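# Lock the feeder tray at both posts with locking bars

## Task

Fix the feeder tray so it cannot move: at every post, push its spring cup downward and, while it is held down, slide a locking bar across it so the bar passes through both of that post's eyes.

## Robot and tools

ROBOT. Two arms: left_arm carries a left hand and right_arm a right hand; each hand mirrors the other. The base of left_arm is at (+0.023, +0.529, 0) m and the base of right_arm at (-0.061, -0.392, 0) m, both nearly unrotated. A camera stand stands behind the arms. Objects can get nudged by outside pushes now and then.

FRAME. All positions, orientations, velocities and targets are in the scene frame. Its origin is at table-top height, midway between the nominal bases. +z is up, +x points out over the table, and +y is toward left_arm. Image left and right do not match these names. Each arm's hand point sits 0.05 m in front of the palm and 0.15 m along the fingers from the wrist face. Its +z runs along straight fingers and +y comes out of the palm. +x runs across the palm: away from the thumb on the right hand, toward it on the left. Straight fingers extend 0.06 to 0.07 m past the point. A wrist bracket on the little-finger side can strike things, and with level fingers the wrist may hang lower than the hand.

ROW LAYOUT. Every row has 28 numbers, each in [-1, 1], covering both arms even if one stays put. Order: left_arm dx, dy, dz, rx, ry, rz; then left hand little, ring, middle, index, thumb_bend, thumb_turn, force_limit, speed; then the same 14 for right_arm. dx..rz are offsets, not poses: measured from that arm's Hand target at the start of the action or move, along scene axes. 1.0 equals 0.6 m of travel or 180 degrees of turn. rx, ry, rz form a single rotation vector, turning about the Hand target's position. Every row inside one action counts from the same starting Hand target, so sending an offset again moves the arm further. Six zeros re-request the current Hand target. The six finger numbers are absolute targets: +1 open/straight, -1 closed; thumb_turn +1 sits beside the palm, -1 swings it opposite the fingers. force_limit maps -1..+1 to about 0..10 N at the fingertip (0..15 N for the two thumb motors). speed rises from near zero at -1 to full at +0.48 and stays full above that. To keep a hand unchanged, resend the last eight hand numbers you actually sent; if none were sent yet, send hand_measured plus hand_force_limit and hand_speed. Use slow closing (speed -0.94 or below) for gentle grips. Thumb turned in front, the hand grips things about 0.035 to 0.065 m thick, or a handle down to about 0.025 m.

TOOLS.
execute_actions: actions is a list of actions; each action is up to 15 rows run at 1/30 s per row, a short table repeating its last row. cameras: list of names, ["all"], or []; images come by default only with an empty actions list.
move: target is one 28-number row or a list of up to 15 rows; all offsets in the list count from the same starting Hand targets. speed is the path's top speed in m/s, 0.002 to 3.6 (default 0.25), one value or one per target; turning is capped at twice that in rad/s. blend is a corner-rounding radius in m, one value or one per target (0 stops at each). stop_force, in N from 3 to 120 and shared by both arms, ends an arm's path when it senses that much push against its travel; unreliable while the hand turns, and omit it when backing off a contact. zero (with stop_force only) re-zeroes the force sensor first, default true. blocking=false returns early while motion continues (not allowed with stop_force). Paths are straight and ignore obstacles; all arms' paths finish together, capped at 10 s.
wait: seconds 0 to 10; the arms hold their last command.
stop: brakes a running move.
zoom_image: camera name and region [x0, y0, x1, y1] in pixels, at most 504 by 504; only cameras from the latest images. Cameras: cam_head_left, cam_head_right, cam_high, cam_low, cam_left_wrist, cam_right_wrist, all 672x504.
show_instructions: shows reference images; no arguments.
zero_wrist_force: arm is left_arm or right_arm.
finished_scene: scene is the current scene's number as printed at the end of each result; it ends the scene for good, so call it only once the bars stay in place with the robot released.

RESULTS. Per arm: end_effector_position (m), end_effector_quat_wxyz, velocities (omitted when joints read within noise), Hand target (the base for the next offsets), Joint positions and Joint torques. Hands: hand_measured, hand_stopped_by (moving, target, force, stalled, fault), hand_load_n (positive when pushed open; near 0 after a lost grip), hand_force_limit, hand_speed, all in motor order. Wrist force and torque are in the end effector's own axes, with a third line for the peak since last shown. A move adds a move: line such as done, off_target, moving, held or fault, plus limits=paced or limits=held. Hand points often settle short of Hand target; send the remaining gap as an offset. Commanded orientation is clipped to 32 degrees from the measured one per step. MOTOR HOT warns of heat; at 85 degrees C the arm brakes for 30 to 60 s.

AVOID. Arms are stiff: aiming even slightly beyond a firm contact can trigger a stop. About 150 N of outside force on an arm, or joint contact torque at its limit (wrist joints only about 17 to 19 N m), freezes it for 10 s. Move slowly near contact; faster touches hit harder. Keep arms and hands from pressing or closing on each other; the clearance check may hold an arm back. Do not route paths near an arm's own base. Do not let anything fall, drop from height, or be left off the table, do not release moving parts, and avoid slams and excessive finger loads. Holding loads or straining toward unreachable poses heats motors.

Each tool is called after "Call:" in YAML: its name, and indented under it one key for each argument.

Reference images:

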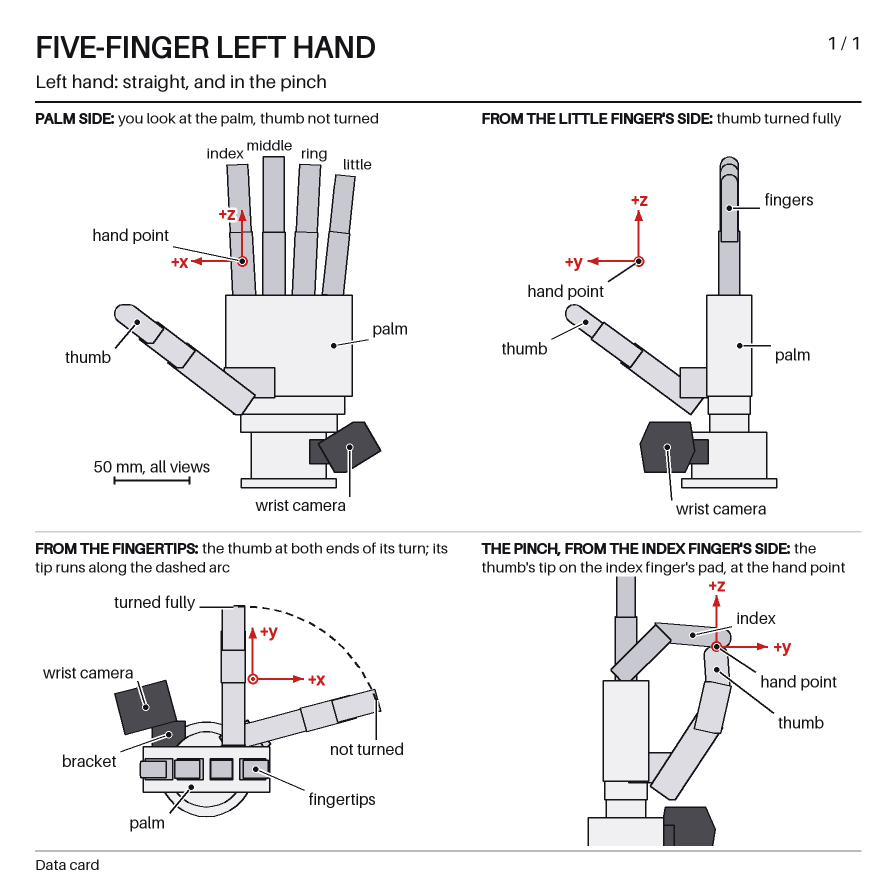

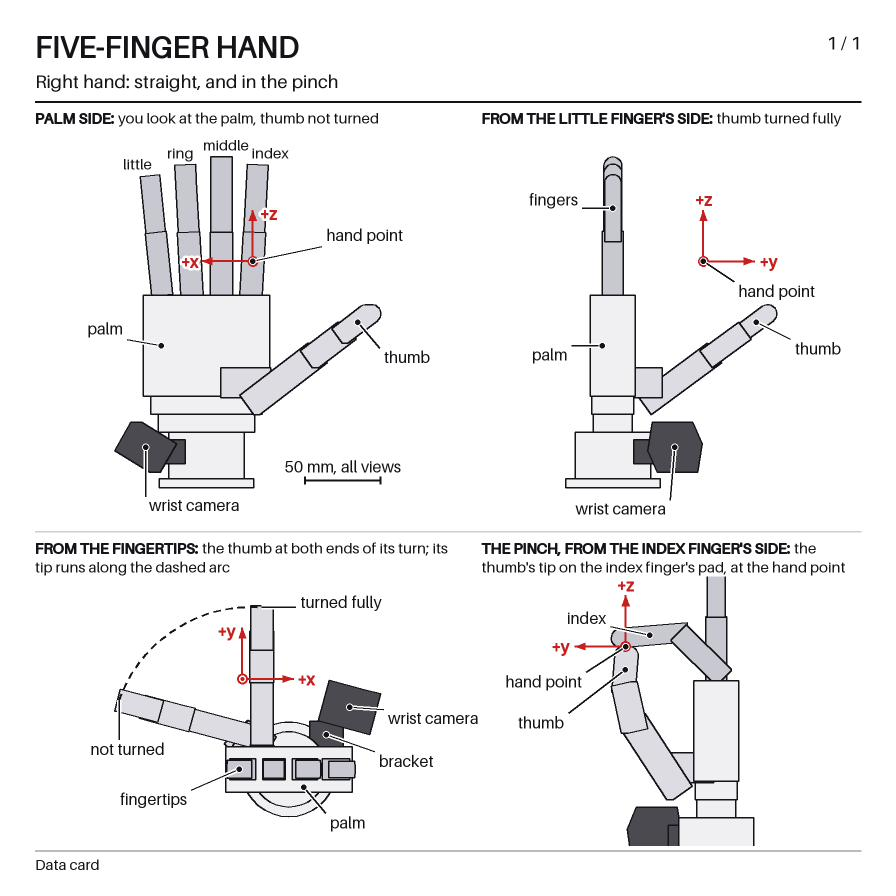

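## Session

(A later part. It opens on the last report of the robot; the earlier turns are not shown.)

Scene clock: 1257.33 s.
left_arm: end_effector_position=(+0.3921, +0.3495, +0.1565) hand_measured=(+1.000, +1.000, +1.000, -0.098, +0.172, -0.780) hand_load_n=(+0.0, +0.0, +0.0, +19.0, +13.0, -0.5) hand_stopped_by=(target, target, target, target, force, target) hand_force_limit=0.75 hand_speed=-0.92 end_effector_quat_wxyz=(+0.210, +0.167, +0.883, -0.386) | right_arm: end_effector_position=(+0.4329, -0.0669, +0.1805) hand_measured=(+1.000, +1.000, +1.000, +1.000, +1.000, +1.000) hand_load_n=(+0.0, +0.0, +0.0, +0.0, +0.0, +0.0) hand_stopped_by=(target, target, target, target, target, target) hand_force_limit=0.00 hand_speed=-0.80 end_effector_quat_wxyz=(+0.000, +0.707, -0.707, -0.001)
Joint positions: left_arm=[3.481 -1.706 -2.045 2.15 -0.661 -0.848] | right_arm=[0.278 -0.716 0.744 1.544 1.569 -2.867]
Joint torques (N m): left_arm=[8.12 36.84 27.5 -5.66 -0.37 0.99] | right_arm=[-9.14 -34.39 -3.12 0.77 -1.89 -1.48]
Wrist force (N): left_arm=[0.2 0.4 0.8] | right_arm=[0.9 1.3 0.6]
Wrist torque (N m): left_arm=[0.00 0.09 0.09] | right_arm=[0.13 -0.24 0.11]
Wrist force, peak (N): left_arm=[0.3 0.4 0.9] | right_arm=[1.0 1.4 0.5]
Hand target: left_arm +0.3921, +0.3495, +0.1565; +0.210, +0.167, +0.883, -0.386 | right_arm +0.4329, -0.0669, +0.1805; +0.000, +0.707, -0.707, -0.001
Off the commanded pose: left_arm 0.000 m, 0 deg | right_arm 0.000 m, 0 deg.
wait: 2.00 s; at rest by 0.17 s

Call:
move:
  target:
    - [0,0,-0.185,0,0,0, 1,1,1,-0.1,0.1,-0.78,0.75,-0.92, 0,0,0,0,0,0, 1,1,1,1,1,1,0,-0.8]
    - [0,0,-0.215,0,0,0, 1,1,1,-0.1,0.1,-0.78,0.75,-0.92, 0,0,0,0,0,0, 1,1,1,1,1,1,0,-0.8]
    - [0,0,-0.16,0,0,0, 1,1,1,-0.1,0.1,-0.78,0.75,-0.92, 0,0,0,0,0,0, 1,1,1,1,1,1,0,-0.8]
  speed: [0.1,0.03,0.03]
  cameras: ["cam_low","cam_left_wrist"]

Scene clock: 1267.07 s.
left_arm: end_effector_position=(+0.3920, +0.3494, +0.0604) hand_measured=(+1.000, +1.000, +1.000, -0.098, +0.172, -0.780) hand_load_n=(+0.0, +0.0, +0.0, +19.0, +12.5, -2.5) hand_stopped_by=(target, target, target, target, force, target) hand_force_limit=0.75 hand_speed=-0.92 end_effector_quat_wxyz=(+0.210, +0.167, +0.882, -0.386) | right_arm: end_effector_position=(+0.4329, -0.0669, +0.1805) hand_measured=(+1.000, +1.000, +1.000, +1.000, +1.000, +1.000) hand_load_n=(+0.0, +0.0, +0.0, +0.0, +0.0, +0.0) hand_stopped_by=(target, target, target, target, target, target) hand_force_limit=0.00 hand_speed=-0.80 end_effector_quat_wxyz=(+0.000, +0.707, -0.707, -0.001)
Joint positions: left_arm=[3.481 -1.883 -2.144 2.427 -0.661 -0.848] | right_arm=[0.278 -0.716 0.744 1.544 1.569 -2.867]
Joint torques (N m): left_arm=[8.49 42.14 22.55 -5.8 3.2 0.97] | right_arm=[-8.54 -39.21 -3.62 0.71 -1.8 -1.49]
Wrist force (N): left_arm=[0.2 0.3 0.5] | right_arm=[1.0 1.3 0.4]
Wrist torque (N m): left_arm=[0.01 0.09 0.09] | right_arm=[0.16 -0.25 0.12]
Wrist force, peak (N): left_arm=[0.2 0.5 0.9] | right_arm=[1.2 1.4 0.5]
Hand target: left_arm +0.3921, +0.3495, +0.0605; +0.210, +0.167, +0.883, -0.386 | right_arm +0.4329, -0.0669, +0.1805; +0.000, +0.707, -0.707, -0.001
Off the commanded pose: left_arm 0.000 m, 0 deg | right_arm 0.000 m, 0 deg.
move: done
Images, in order (width x height): cam_low 672x504, cam_left_wrist 672x504.

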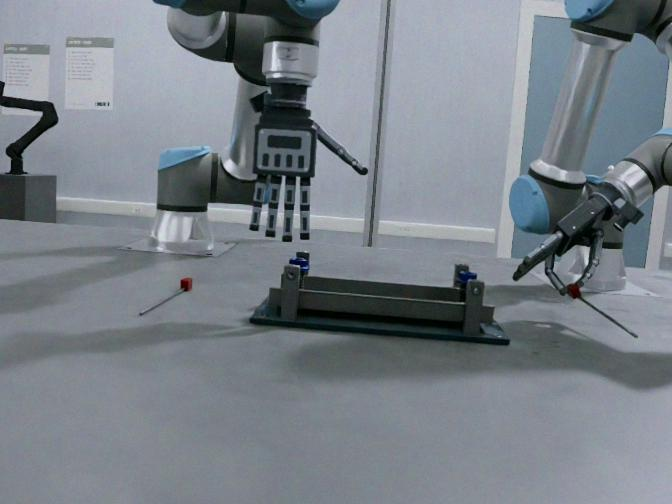

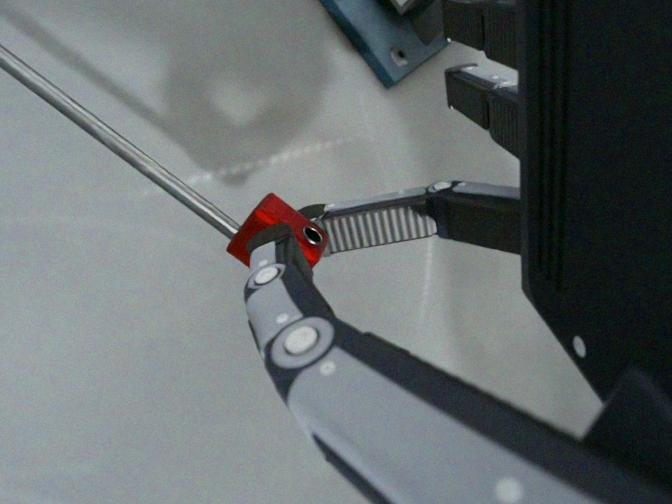

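Call:
zoom_image:
  camera: "cam_low"
  region: [522, 192, 672, 342]

Scaled by 3.360 from the camera's 672x504 image, which has a finer 960x720 frame.

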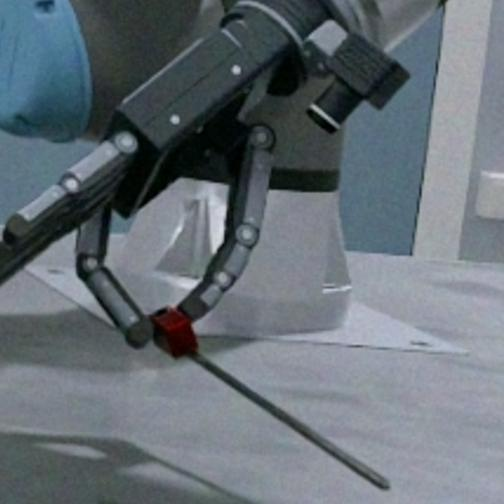

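Call:
move:
  target: [0,0,0.09,0,0,0, 1,1,1,-0.1,0.1,-0.78,0.75,-0.92, 0,0,0,0,0,0, 1,1,1,1,1,1,0,-0.8]
  speed: 0.03
  cameras: ["cam_low","cam_left_wrist"]

Call:
zoom_image:
  camera: "cam_low"
  region: [522, 192, 672, 342]

Scene clock: 1302.47 s.
left_arm: end_effector_position=(+0.3920, +0.3494, +0.1144) hand_measured=(+1.000, +1.000, +1.000, -0.098, +0.172, -0.780) hand_load_n=(+0.0, +0.0, +0.0, +19.0, +12.0, -2.5) hand_stopped_by=(target, target, target, target, force, target) hand_force_limit=0.75 hand_speed=-0.92 end_effector_quat_wxyz=(+0.210, +0.167, +0.883, -0.386) | right_arm: end_effector_position=(+0.4329, -0.0669, +0.1805) hand_measured=(+1.000, +1.000, +1.000, +1.000, +1.000, +1.000) hand_load_n=(+0.0, +0.0, +0.0, -0.5, +0.0, +0.0) hand_stopped_by=(target, target, target, target, target, target) hand_force_limit=0.00 hand_speed=-0.80 end_effector_quat_wxyz=(+0.000, +0.707, -0.707, -0.001)
Joint positions: left_arm=[3.481 -1.776 -2.095 2.271 -0.661 -0.848] | right_arm=[0.278 -0.716 0.744 1.544 1.569 -2.867]
Joint torques (N m): left_arm=[8.39 40.63 24.87 -5.84 2.99 1.02] | right_arm=[-8.73 -42.16 -3.78 0.72 -1.79 -1.37]
Wrist force (N): left_arm=[0.3 0.5 0.5] | right_arm=[0.7 1.3 0.2]
Wrist torque (N m): left_arm=[0.03 0.07 0.09] | right_arm=[0.17 -0.20 0.10]
Wrist force, peak (N): left_arm=[0.5 0.6 0.7] | right_arm=[1.1 1.4 0.5]
Hand target: left_arm +0.3921, +0.3495, +0.1145; +0.210, +0.167, +0.883, -0.386 | right_arm +0.4329, -0.0669, +0.1805; +0.000, +0.707, -0.707, -0.001
Off the commanded pose: left_arm 0.000 m, 0 deg | right_arm 0.000 m, 0 deg.
move: done
Images, in order (width x height): cam_low 672x504, cam_left_wrist 672x504.

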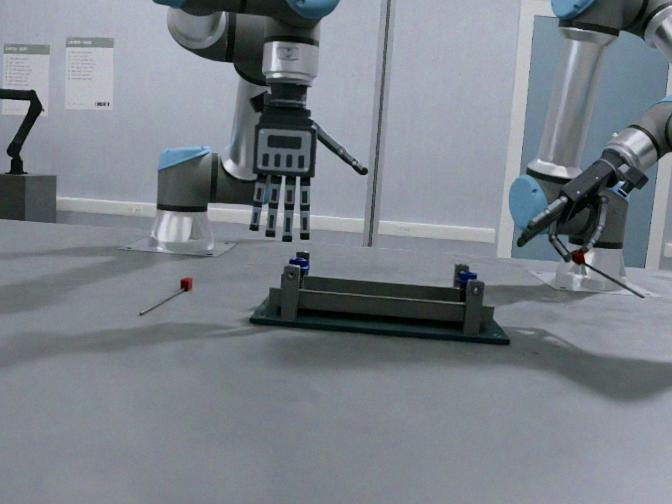

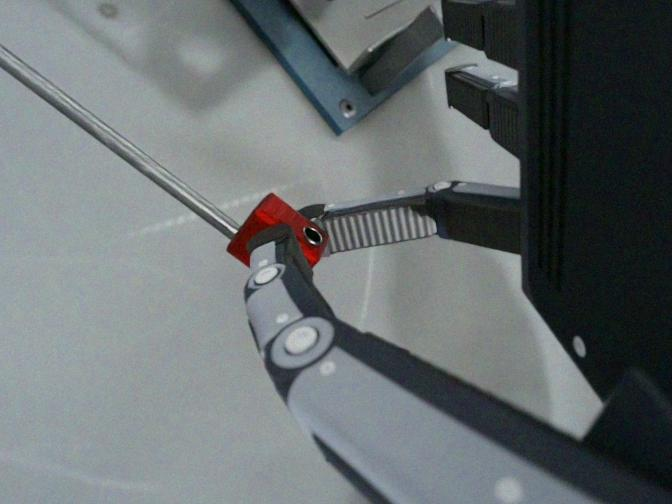

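Scaled by 3.360 from the camera's 672x504 image, which has a finer 960x720 frame.

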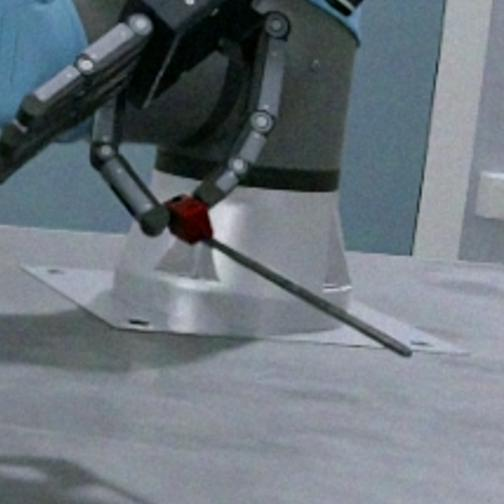

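Call:
move:
  target:
    - [-0.167,-0.167,0.11,0,-0.0667,-0.0222, 1,1,1,-0.1,0.1,-0.78,0.75,-0.92, 0,0,0,0,0,0, 1,1,1,1,1,1,0,-0.8]
    - [-0.38,-0.706,0.11,0,-0.0667,-0.0222, 1,1,1,-0.1,0.1,-0.78,0.75,-0.92, 0,0,0,0,0,0, 1,1,1,1,1,1,0,-0.8]
  speed: 0.1
  blend: [0.04,0]
  cameras: ["all"]

Scene clock: 1369.87 s.
left_arm: end_effector_position=(+0.1641, -0.0740, +0.1805) hand_measured=(+1.000, +1.000, +1.000, -0.098, +0.172, -0.780) hand_load_n=(+0.0, +0.0, +0.0, +19.0, +12.0, -2.5) hand_stopped_by=(target, target, target, target, force, target) hand_force_limit=0.75 hand_speed=-0.92 end_effector_quat_wxyz=(+0.288, +0.237, +0.849, -0.374) | right_arm: end_effector_position=(+0.4329, -0.0669, +0.1805) hand_measured=(+1.000, +1.000, +1.000, +1.000, +1.000, +1.000) hand_load_n=(+0.0, +0.0, +0.0, +0.0, +0.0, +0.0) hand_stopped_by=(target, target, target, target, target, target) hand_force_limit=0.00 hand_speed=-0.80 end_effector_quat_wxyz=(+0.000, +0.707, -0.707, -0.001)
Joint positions: left_arm=[1.979 -1.848 -1.6 2.859 -1.554 -2.202] | right_arm=[0.278 -0.716 0.744 1.544 1.569 -2.867]
Joint torques (N m): left_arm=[-8.87 12.95 35.68 -2.57 -1.79 -1.15] | right_arm=[-9.19 -47.37 -4.01 0.76 -1.83 -1.38]
Wrist force (N): left_arm=[0.3 -0.1 0.9] | right_arm=[0.9 1.3 0.4]
Wrist torque (N m): left_arm=[-0.09 0.09 0.05] | right_arm=[0.15 -0.23 0.12]
Wrist force, peak (N): left_arm=[0.0 1.7 0.3] | right_arm=[1.1 1.5 0.1]
Hand target: left_arm +0.1641, -0.0741, +0.1805; +0.288, +0.237, +0.849, -0.374 | right_arm +0.4329, -0.0669, +0.1805; +0.000, +0.707, -0.707, -0.001
Off the commanded pose: left_arm 0.000 m, 0 deg | right_arm 0.000 m, 0 deg.
move: done

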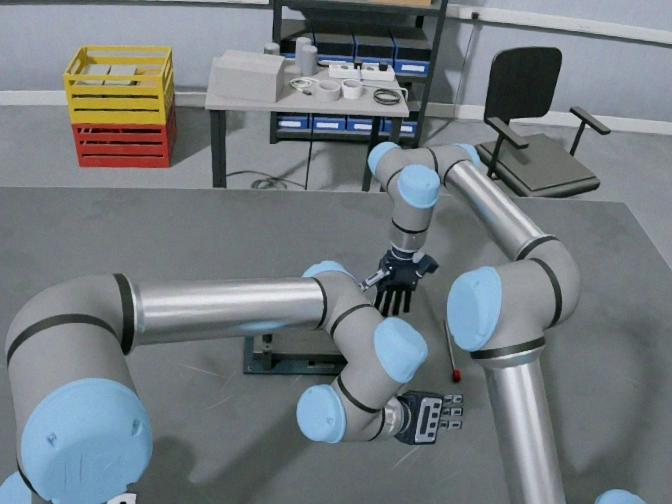

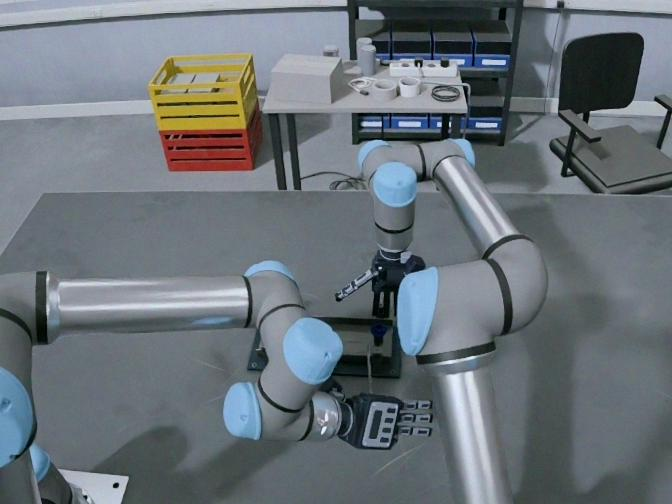

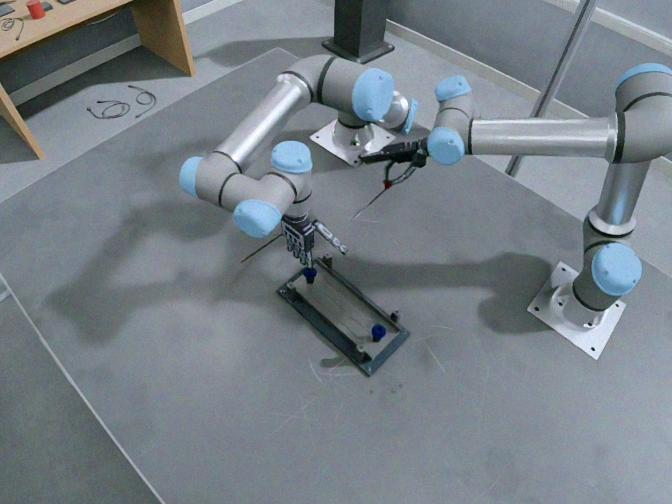

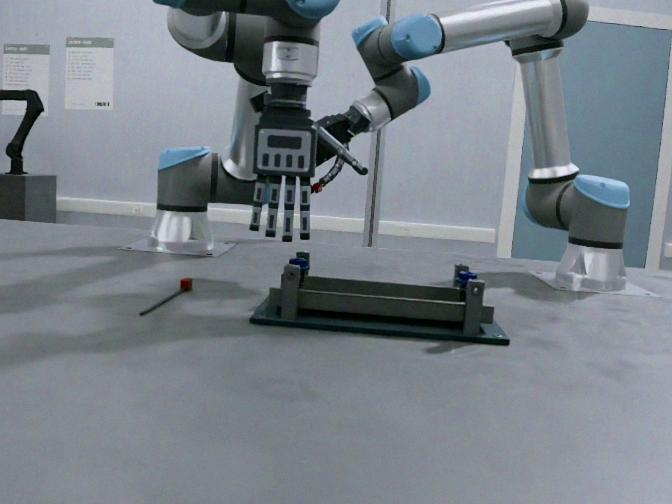

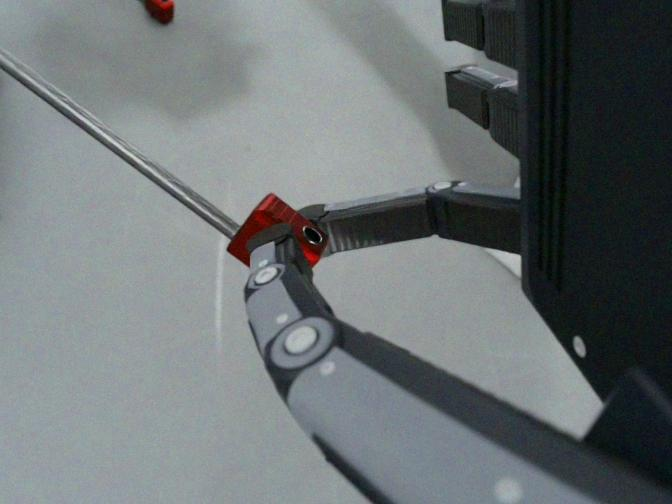

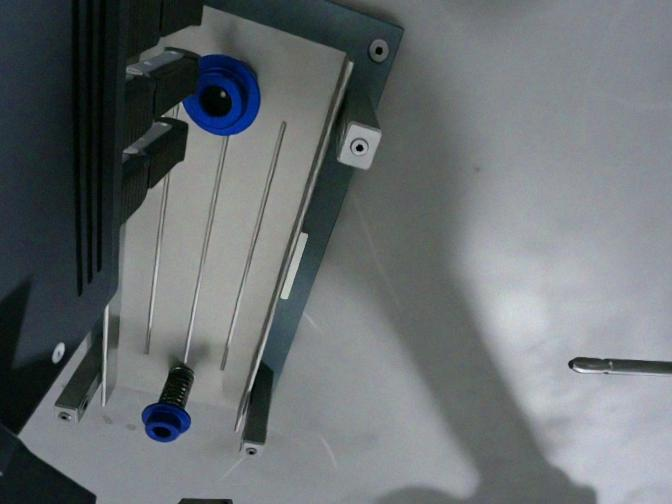

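Call:
zoom_image:
  camera: "cam_high"
  region: [260, 130, 460, 390]

Call:
zoom_image:
  camera: "cam_head_right"
  region: [230, 280, 480, 470]

Scaled by 1.938 from the camera's 672x504 image, which has a finer 960x720 frame.

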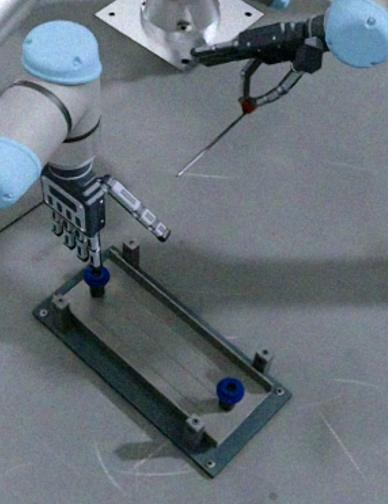

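Scaled by 2.016 from the camera's 672x504 image, which has a finer 960x720 frame.

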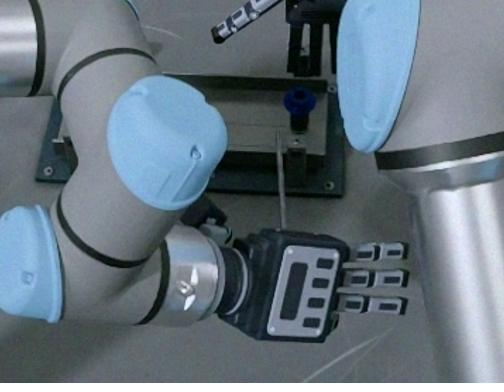

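Call:
move:
  target: [0,0,0,0,0,-0.039, 1,1,1,-0.1,0.1,-0.78,0.75,-0.92, 0,0,0,0,0,0, 1,1,1,1,1,1,0,-0.8]
  speed: 0.1
  cameras: ["cam_right_wrist","cam_high","cam_head_right"]

Call:
zoom_image:
  camera: "cam_high"
  region: [260, 130, 460, 330]

Call:
zoom_image:
  camera: "cam_head_right"
  region: [300, 280, 450, 430]

Call:
zoom_image:
  camera: "cam_right_wrist"
  region: [300, 0, 672, 400]

Scene clock: 1422.80 s.
left_arm: end_effector_position=(+0.1641, -0.0741, +0.1805) hand_measured=(+1.000, +1.000, +1.000, -0.098, +0.172, -0.780) hand_load_n=(+0.0, +0.0, +0.0, +19.0, +12.5, -2.5) hand_stopped_by=(target, target, target, target, force, target) hand_force_limit=0.75 hand_speed=-0.92 end_effector_quat_wxyz=(+0.264, +0.289, +0.833, -0.391) | right_arm: end_effector_position=(+0.4329, -0.0669, +0.1805) hand_measured=(+1.000, +1.000, +1.000, +1.000, +1.000, +1.000) hand_load_n=(+0.0, -0.5, +0.0, +0.0, +0.0, +0.0) hand_stopped_by=(target, target, target, target, target, target) hand_force_limit=0.00 hand_speed=-0.80 end_effector_quat_wxyz=(+0.000, +0.707, -0.707, -0.001)
Joint positions: left_arm=[2.029 -1.833 -1.622 2.857 -1.411 -2.106] | right_arm=[0.278 -0.716 0.744 1.544 1.569 -2.867]
Joint torques (N m): left_arm=[10.55 51.42 6.01 -2.49 2.29 1.41] | right_arm=[-9.03 -50.39 -4.26 0.77 -1.79 -1.22]
Wrist force (N): left_arm=[0.4 0.2 0.5] | right_arm=[0.9 1.2 0.3]
Wrist torque (N m): left_arm=[-0.02 0.08 -0.04] | right_arm=[0.15 -0.24 0.12]
Wrist force, peak (N): left_arm=[1.7 -1.6 0.3] | right_arm=[1.0 1.6 0.3]
Hand target: left_arm +0.1641, -0.0741, +0.1805; +0.264, +0.289, +0.833, -0.391 | right_arm +0.4329, -0.0669, +0.1805; +0.000, +0.707, -0.707, -0.001
Off the commanded pose: left_arm 0.000 m, 0 deg | right_arm 0.000 m, 0 deg.
move: done
Images, in order (width x height): cam_head_right 672x504, cam_high 672x504, cam_right_wrist 672x504.

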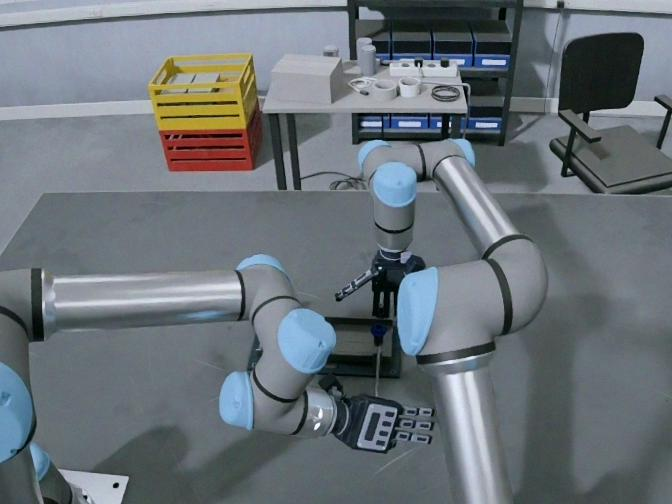

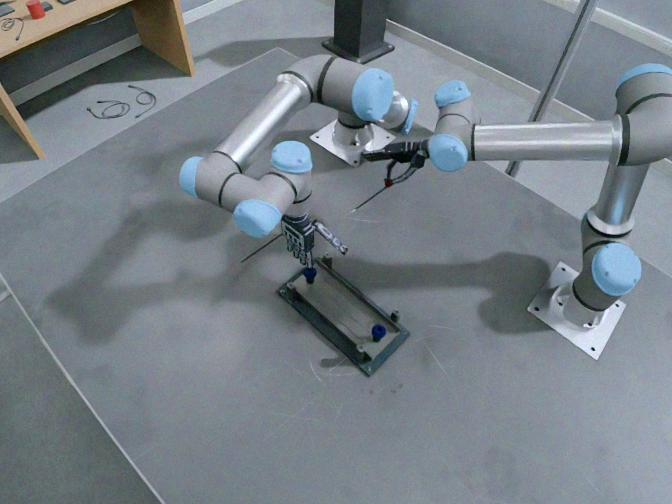

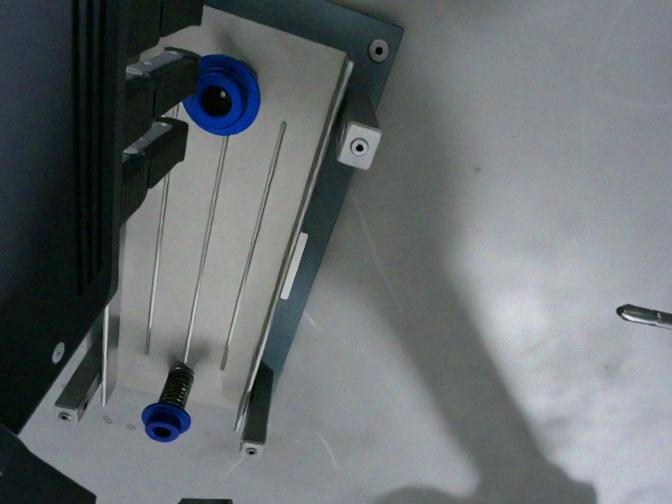

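Scaled by 2.520 from the camera's 672x504 image, which has a finer 960x720 frame.

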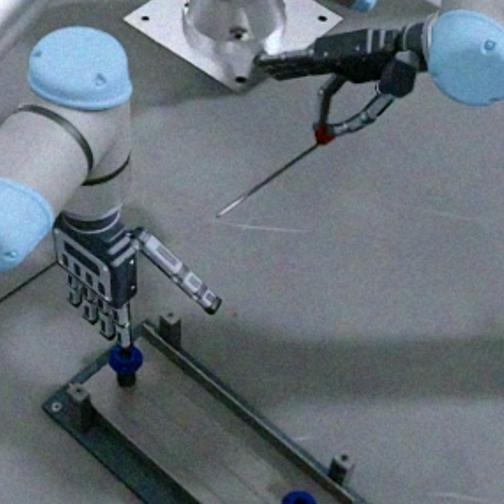

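Scaled by 3.360 from the camera's 672x504 image, which has a finer 960x720 frame.

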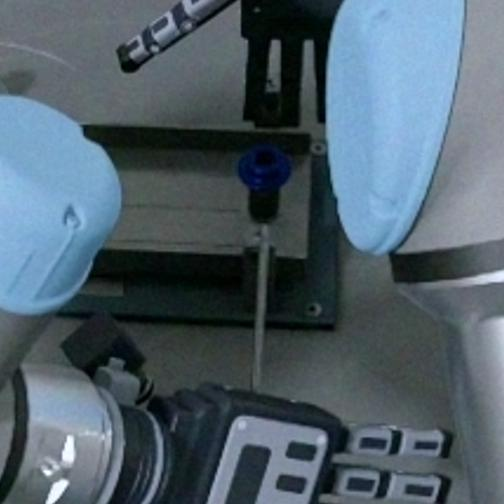

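Scaled by 1.260 from the camera's 672x504 image, which has a finer 960x720 frame.

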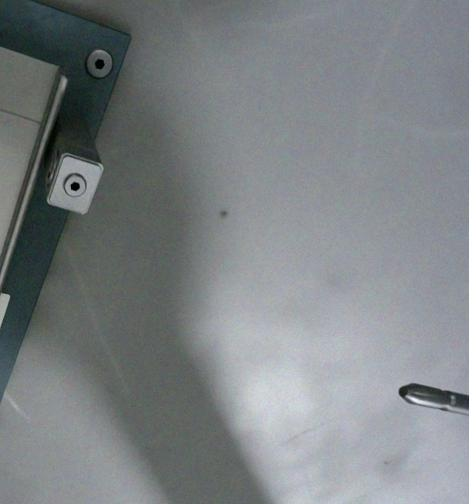

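Call:
move:
  target: [0,0,-0.138,0,0,0, 1,1,1,-0.1,0.1,-0.78,0.75,-0.92, 0,0,0,0,0,0, 1,1,1,1,1,1,0,-0.8]
  speed: 0.1
  cameras: ["cam_right_wrist","cam_high","cam_low","cam_head_right"]

Call:
zoom_image:
  camera: "cam_low"
  region: [240, 175, 390, 325]

Call:
zoom_image:
  camera: "cam_high"
  region: [260, 130, 460, 330]

Scene clock: 1516.63 s.
left_arm: end_effector_position=(+0.1641, -0.0741, +0.0978) hand_measured=(+1.000, +1.000, +1.000, -0.098, +0.172, -0.780) hand_load_n=(+0.0, +0.5, +0.0, +19.0, +12.0, -2.5) hand_stopped_by=(target, target, target, target, force, target) hand_force_limit=0.75 hand_speed=-0.92 end_effector_quat_wxyz=(+0.264, +0.289, +0.833, -0.391) | right_arm: end_effector_position=(+0.4329, -0.0669, +0.1805) hand_measured=(+1.000, +1.000, +1.000, +1.000, +1.000, +1.000) hand_load_n=(+0.0, +0.0, +0.0, +0.0, +0.0, +0.0) hand_stopped_by=(target, target, target, target, target, target) hand_force_limit=0.00 hand_speed=-0.80 end_effector_quat_wxyz=(+0.000, +0.707, -0.707, -0.001)
Joint positions: left_arm=[2.03 -1.911 -1.746 3.06 -1.411 -2.106] | right_arm=[0.278 -0.716 0.744 1.544 1.569 -2.867]
Joint torques (N m): left_arm=[-1.4 13.71 4.02 2.53 1.95 -0.9] | right_arm=[-9.37 -53.27 -4.45 0.7 -1.87 -1.2]
Wrist force (N): left_arm=[0.2 0.3 0.8] | right_arm=[0.9 0.9 0.4]
Wrist torque (N m): left_arm=[-0.03 0.11 -0.05] | right_arm=[0.09 -0.24 0.10]
Wrist force, peak (N): left_arm=[0.7 0.5 1.2] | right_arm=[1.3 1.5 0.4]
Hand target: left_arm +0.1641, -0.0741, +0.0977; +0.264, +0.289, +0.833, -0.391 | right_arm +0.4329, -0.0669, +0.1805; +0.000, +0.707, -0.707, -0.001
Off the commanded pose: left_arm 0.000 m, 0 deg | right_arm 0.000 m, 0 deg.
move: done
Images, in order (width x height): cam_head_right 672x504, cam_high 672x504, cam_low 672x504, cam_right_wrist 672x504.

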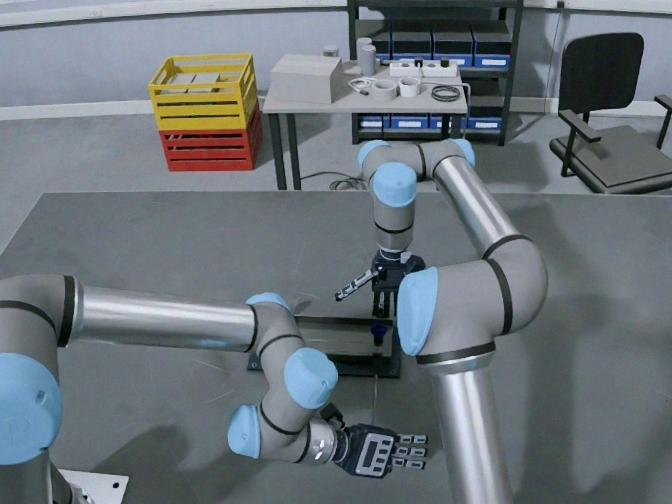

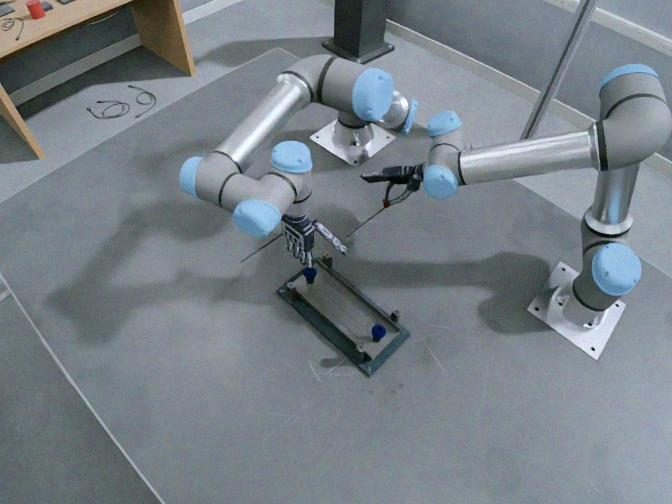

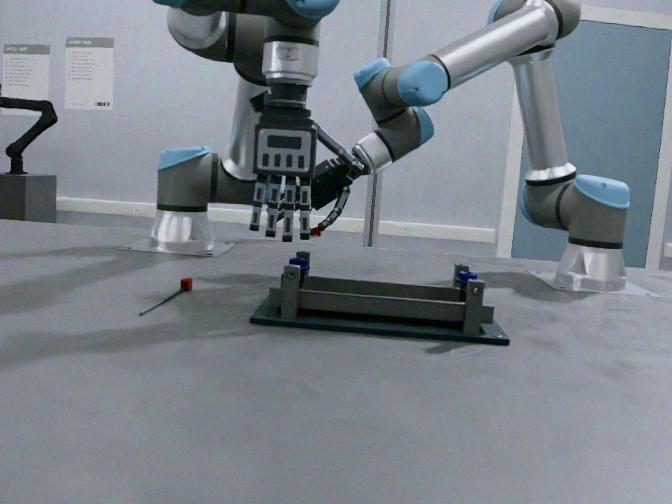

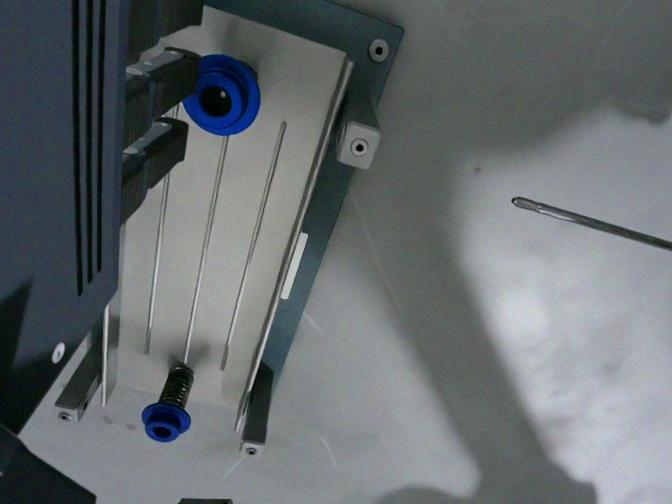

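Scaled by 3.360 from the camera's 672x504 image, which has a finer 960x720 frame.

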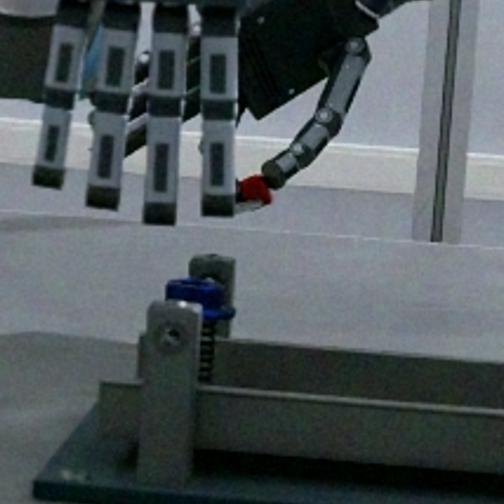

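Scaled by 2.520 from the camera's 672x504 image, which has a finer 960x720 frame.

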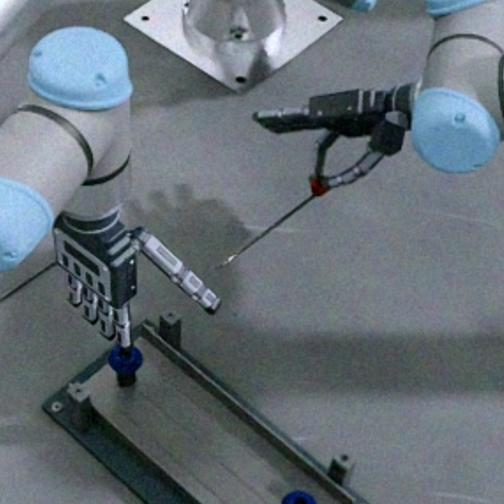

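Call:
zoom_image:
  camera: "cam_low"
  region: [285, 205, 345, 265]

Call:
zoom_image:
  camera: "cam_head_right"
  region: [300, 280, 450, 430]

Scaled by 8.400 from the camera's 672x504 image, which has a finer 960x720 frame.

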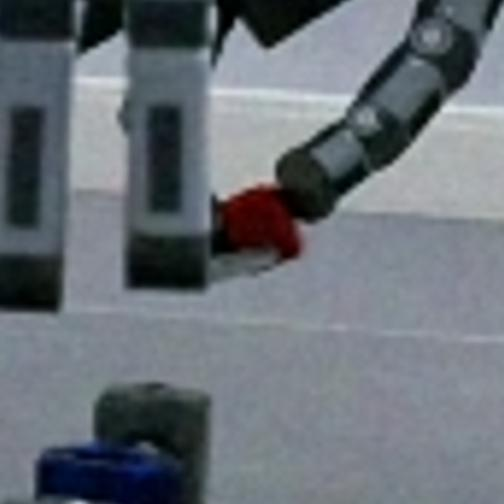

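Scaled by 3.360 from the camera's 672x504 image, which has a finer 960x720 frame.

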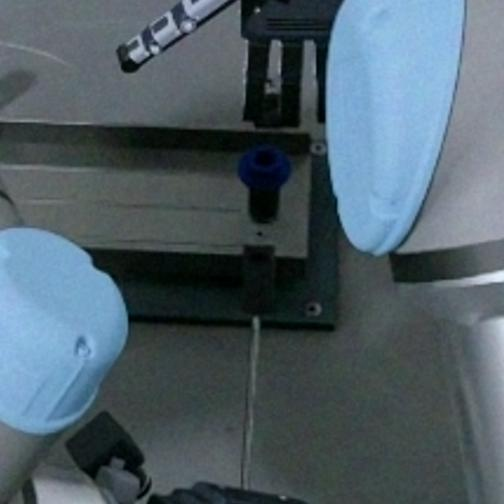

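Call:
move:
  target: [0,0,0,0,0,0, 1,1,1,-0.1,0.1,-0.78,0.75,-0.92, 0,0,0.07,0,0,0, 1,1,1,1,1,1,0,-0.8]
  speed: 0.1
  cameras: ["cam_right_wrist","cam_low","cam_head_left"]

Call:
zoom_image:
  camera: "cam_low"
  region: [270, 205, 350, 285]

Call:
zoom_image:
  camera: "cam_right_wrist"
  region: [300, 50, 672, 330]

Scene clock: 1636.53 s.
left_arm: end_effector_position=(+0.1641, -0.0741, +0.0977) hand_measured=(+1.000, +1.000, +1.000, -0.098, +0.172, -0.780) hand_load_n=(+0.0, +0.0, +0.0, +19.0, +12.5, -2.5) hand_stopped_by=(target, target, target, target, force, target) hand_force_limit=0.75 hand_speed=-0.92 end_effector_quat_wxyz=(+0.264, +0.289, +0.833, -0.391) | right_arm: end_effector_position=(+0.4329, -0.0670, +0.2224) hand_measured=(+1.000, +1.000, +1.000, +1.000, +1.000, +1.000) hand_load_n=(+0.0, +0.0, +0.0, +0.0, +0.0, +0.0) hand_stopped_by=(target, target, target, target, target, target) hand_force_limit=0.00 hand_speed=-0.80 end_effector_quat_wxyz=(+0.000, +0.707, -0.707, -0.001) end_effector_velocity=(+0.000, +0.001, +0.001) end_effector_angular_velocity=(-0.001, -0.001, +0.001)
Joint positions: left_arm=[2.029 -1.911 -1.746 3.06 -1.411 -2.106] | right_arm=[0.278 -0.712 0.63 1.654 1.569 -2.867]
Joint velocities: left_arm=[within noise] | right_arm=[0.001 0.001 -0.005 0.003 0.001 0]
Joint torques (N m): left_arm=[-8.9 14.36 5.13 2.72 -1.14 -0.78] | right_arm=[8.4 -27.24 -35.8 4.9 1.7 1.36]
Wrist force (N): left_arm=[0.6 0.2 0.6] | right_arm=[0.9 1.0 0.2]
Wrist torque (N m): left_arm=[-0.03 0.04 -0.01] | right_arm=[0.12 -0.23 0.10]
Wrist force, peak (N): left_arm=[0.5 0.5 0.9] | right_arm=[0.9 1.5 0.6]
Hand target: left_arm +0.1641, -0.0741, +0.0977; +0.264, +0.289, +0.833, -0.391 | right_arm +0.4329, -0.0669, +0.2225; +0.000, +0.707, -0.707, -0.001
Off the commanded pose: left_arm 0.000 m, 0 deg | right_arm 0.000 m, 0 deg.
move: done
Images, in order (width x height): cam_head_left 672x504, cam_low 672x504, cam_right_wrist 672x504.

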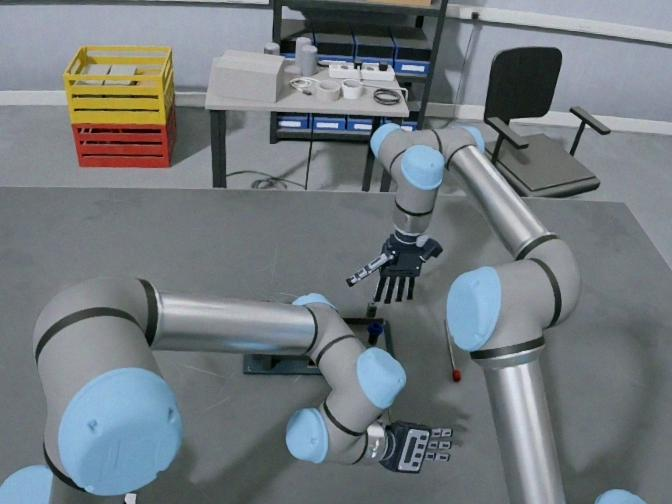

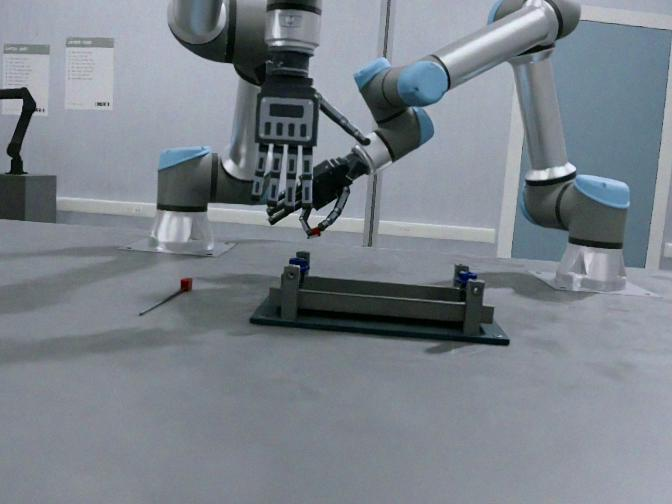

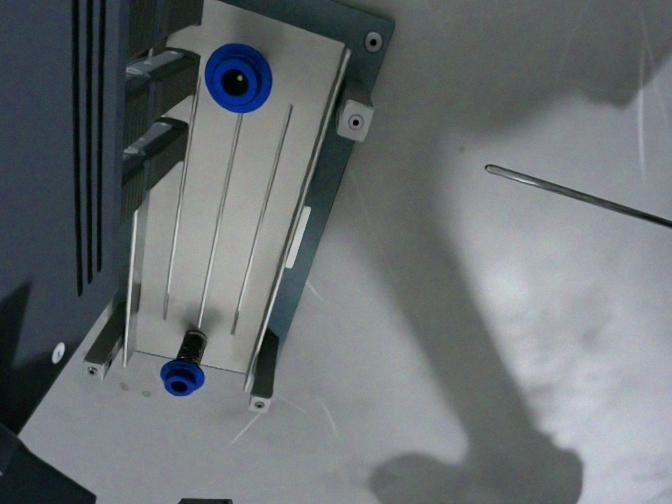

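Scaled by 6.300 from the camera's 672x504 image, which has a finer 960x720 frame.

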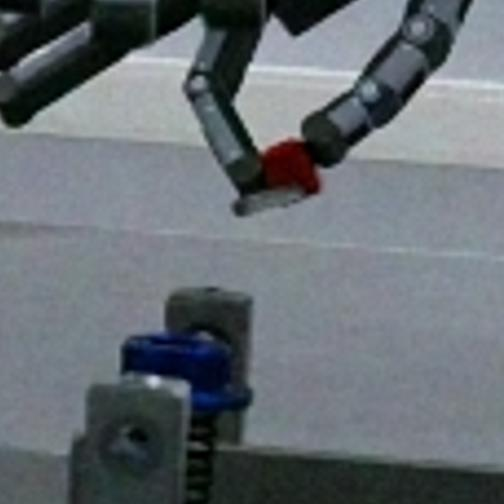

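Scaled by 1.355 from the camera's 672x504 image, which has a finer 960x720 frame.

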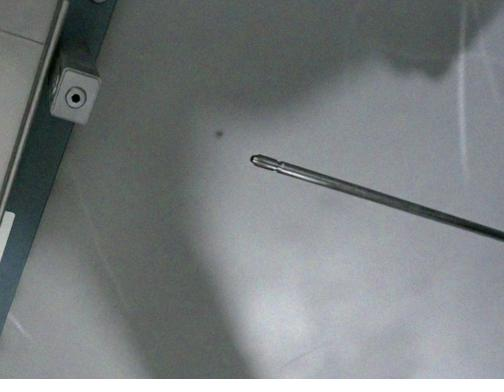

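Call:
execute_actions:
  actions: []
  cameras: ["cam_head_left","cam_low","cam_right_wrist","cam_left_wrist"]

Scene clock: 1682.87 s.
left_arm: end_effector_position=(+0.1641, -0.0741, +0.0977) hand_measured=(+1.000, +1.000, +1.000, -0.098, +0.172, -0.780) hand_load_n=(+0.0, +0.0, +0.0, +19.0, +12.5, -3.0) hand_stopped_by=(target, target, target, target, force, target) hand_force_limit=0.75 hand_speed=-0.92 end_effector_quat_wxyz=(+0.264, +0.289, +0.833, -0.391) | right_arm: end_effector_position=(+0.4329, -0.0669, +0.2225) hand_measured=(+1.000, +1.000, +1.000, +1.000, +1.000, +1.000) hand_load_n=(-0.5, +0.0, +0.0, +0.0, +0.0, +0.0) hand_stopped_by=(target, target, target, target, target, target) hand_force_limit=0.00 hand_speed=-0.80 end_effector_quat_wxyz=(+0.000, +0.707, -0.707, -0.001)
Joint positions: left_arm=[2.029 -1.911 -1.746 3.06 -1.411 -2.106] | right_arm=[0.278 -0.712 0.629 1.654 1.569 -2.867]
Joint velocities: within noise
Joint torques (N m): left_arm=[-9.15 15.55 4.86 2.6 -1.07 -0.89] | right_arm=[8.61 -26.5 -35.3 4.85 1.65 0.73]
Wrist force (N): left_arm=[0.4 0.3 0.6] | right_arm=[0.9 1.0 0.3]
Wrist torque (N m): left_arm=[-0.02 0.06 -0.03] | right_arm=[0.11 -0.24 0.10]
Wrist force, peak (N): left_arm=[0.5 0.2 0.9] | right_arm=[0.8 1.6 0.4]
Hand target: left_arm +0.1641, -0.0741, +0.0977; +0.264, +0.289, +0.833, -0.391 | right_arm +0.4329, -0.0669, +0.2225; +0.000, +0.707, -0.707, -0.001
Off the commanded pose: left_arm 0.000 m, 0 deg | right_arm 0.000 m, 0 deg.
Images, in order (width x height): cam_head_left 672x504, cam_low 672x504, cam_left_wrist 672x504, cam_right_wrist 672x504.

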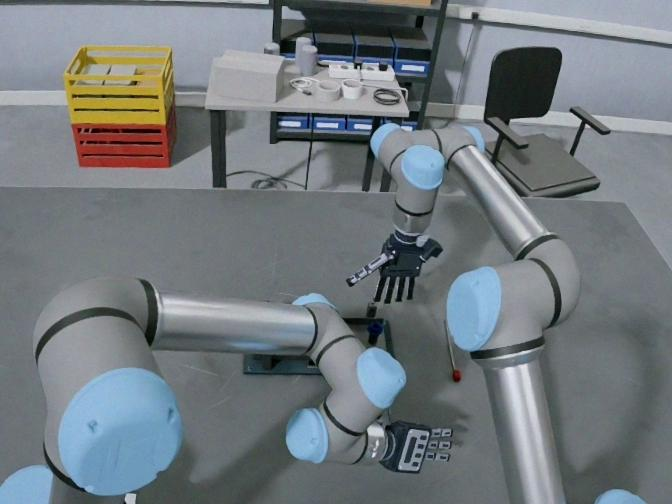

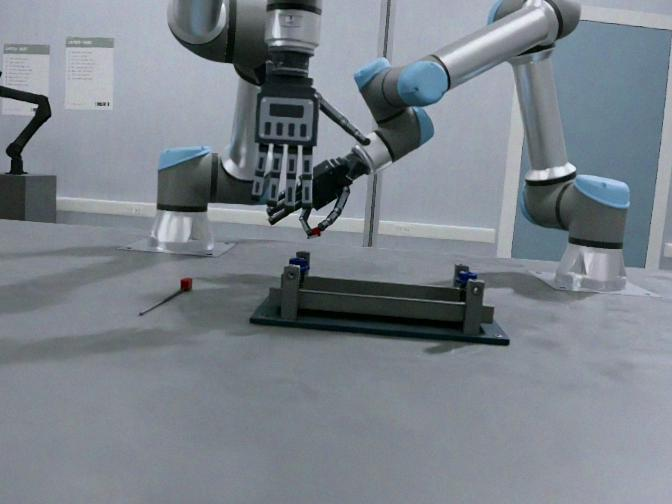

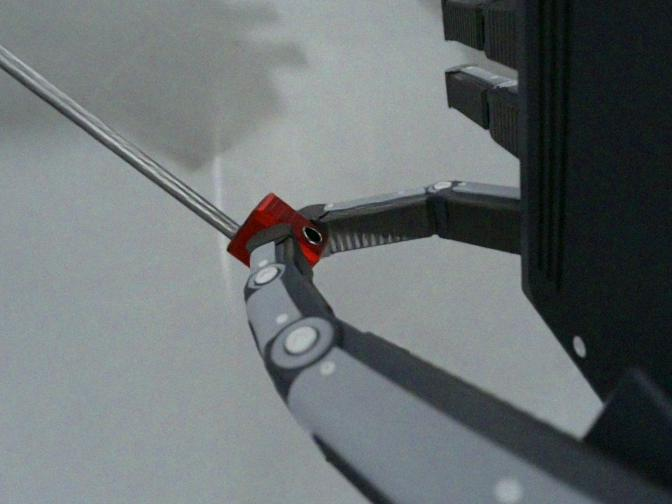

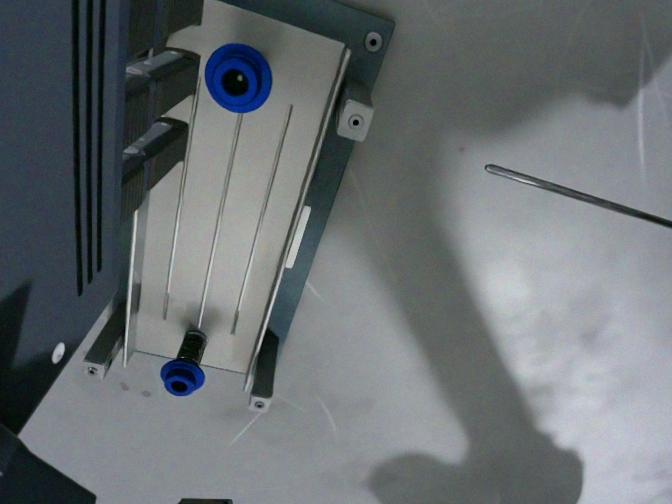

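Call:
zoom_image:
  camera: "cam_right_wrist"
  region: [180, 0, 520, 255]

Call:
zoom_image:
  camera: "cam_low"
  region: [260, 210, 350, 300]

Scaled by 1.482 from the camera's 672x504 image, which has a finer 960x720 frame.

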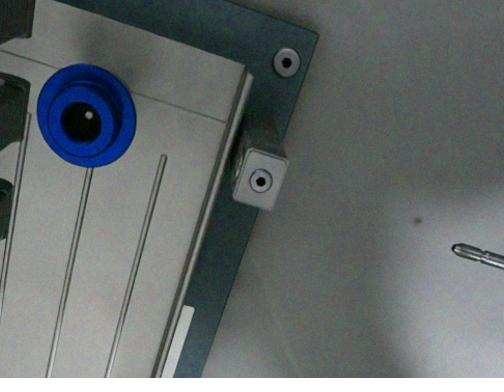

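Scaled by 5.600 from the camera's 672x504 image, which has a finer 960x720 frame.

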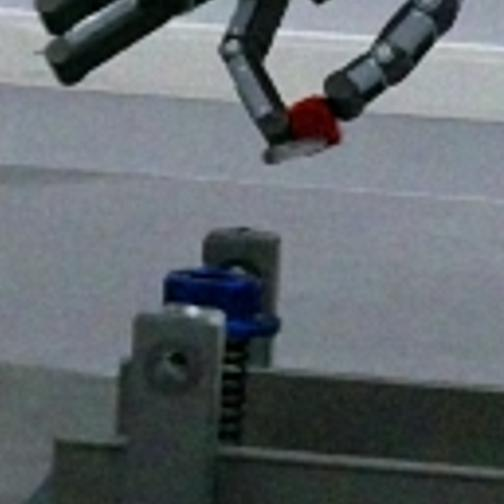

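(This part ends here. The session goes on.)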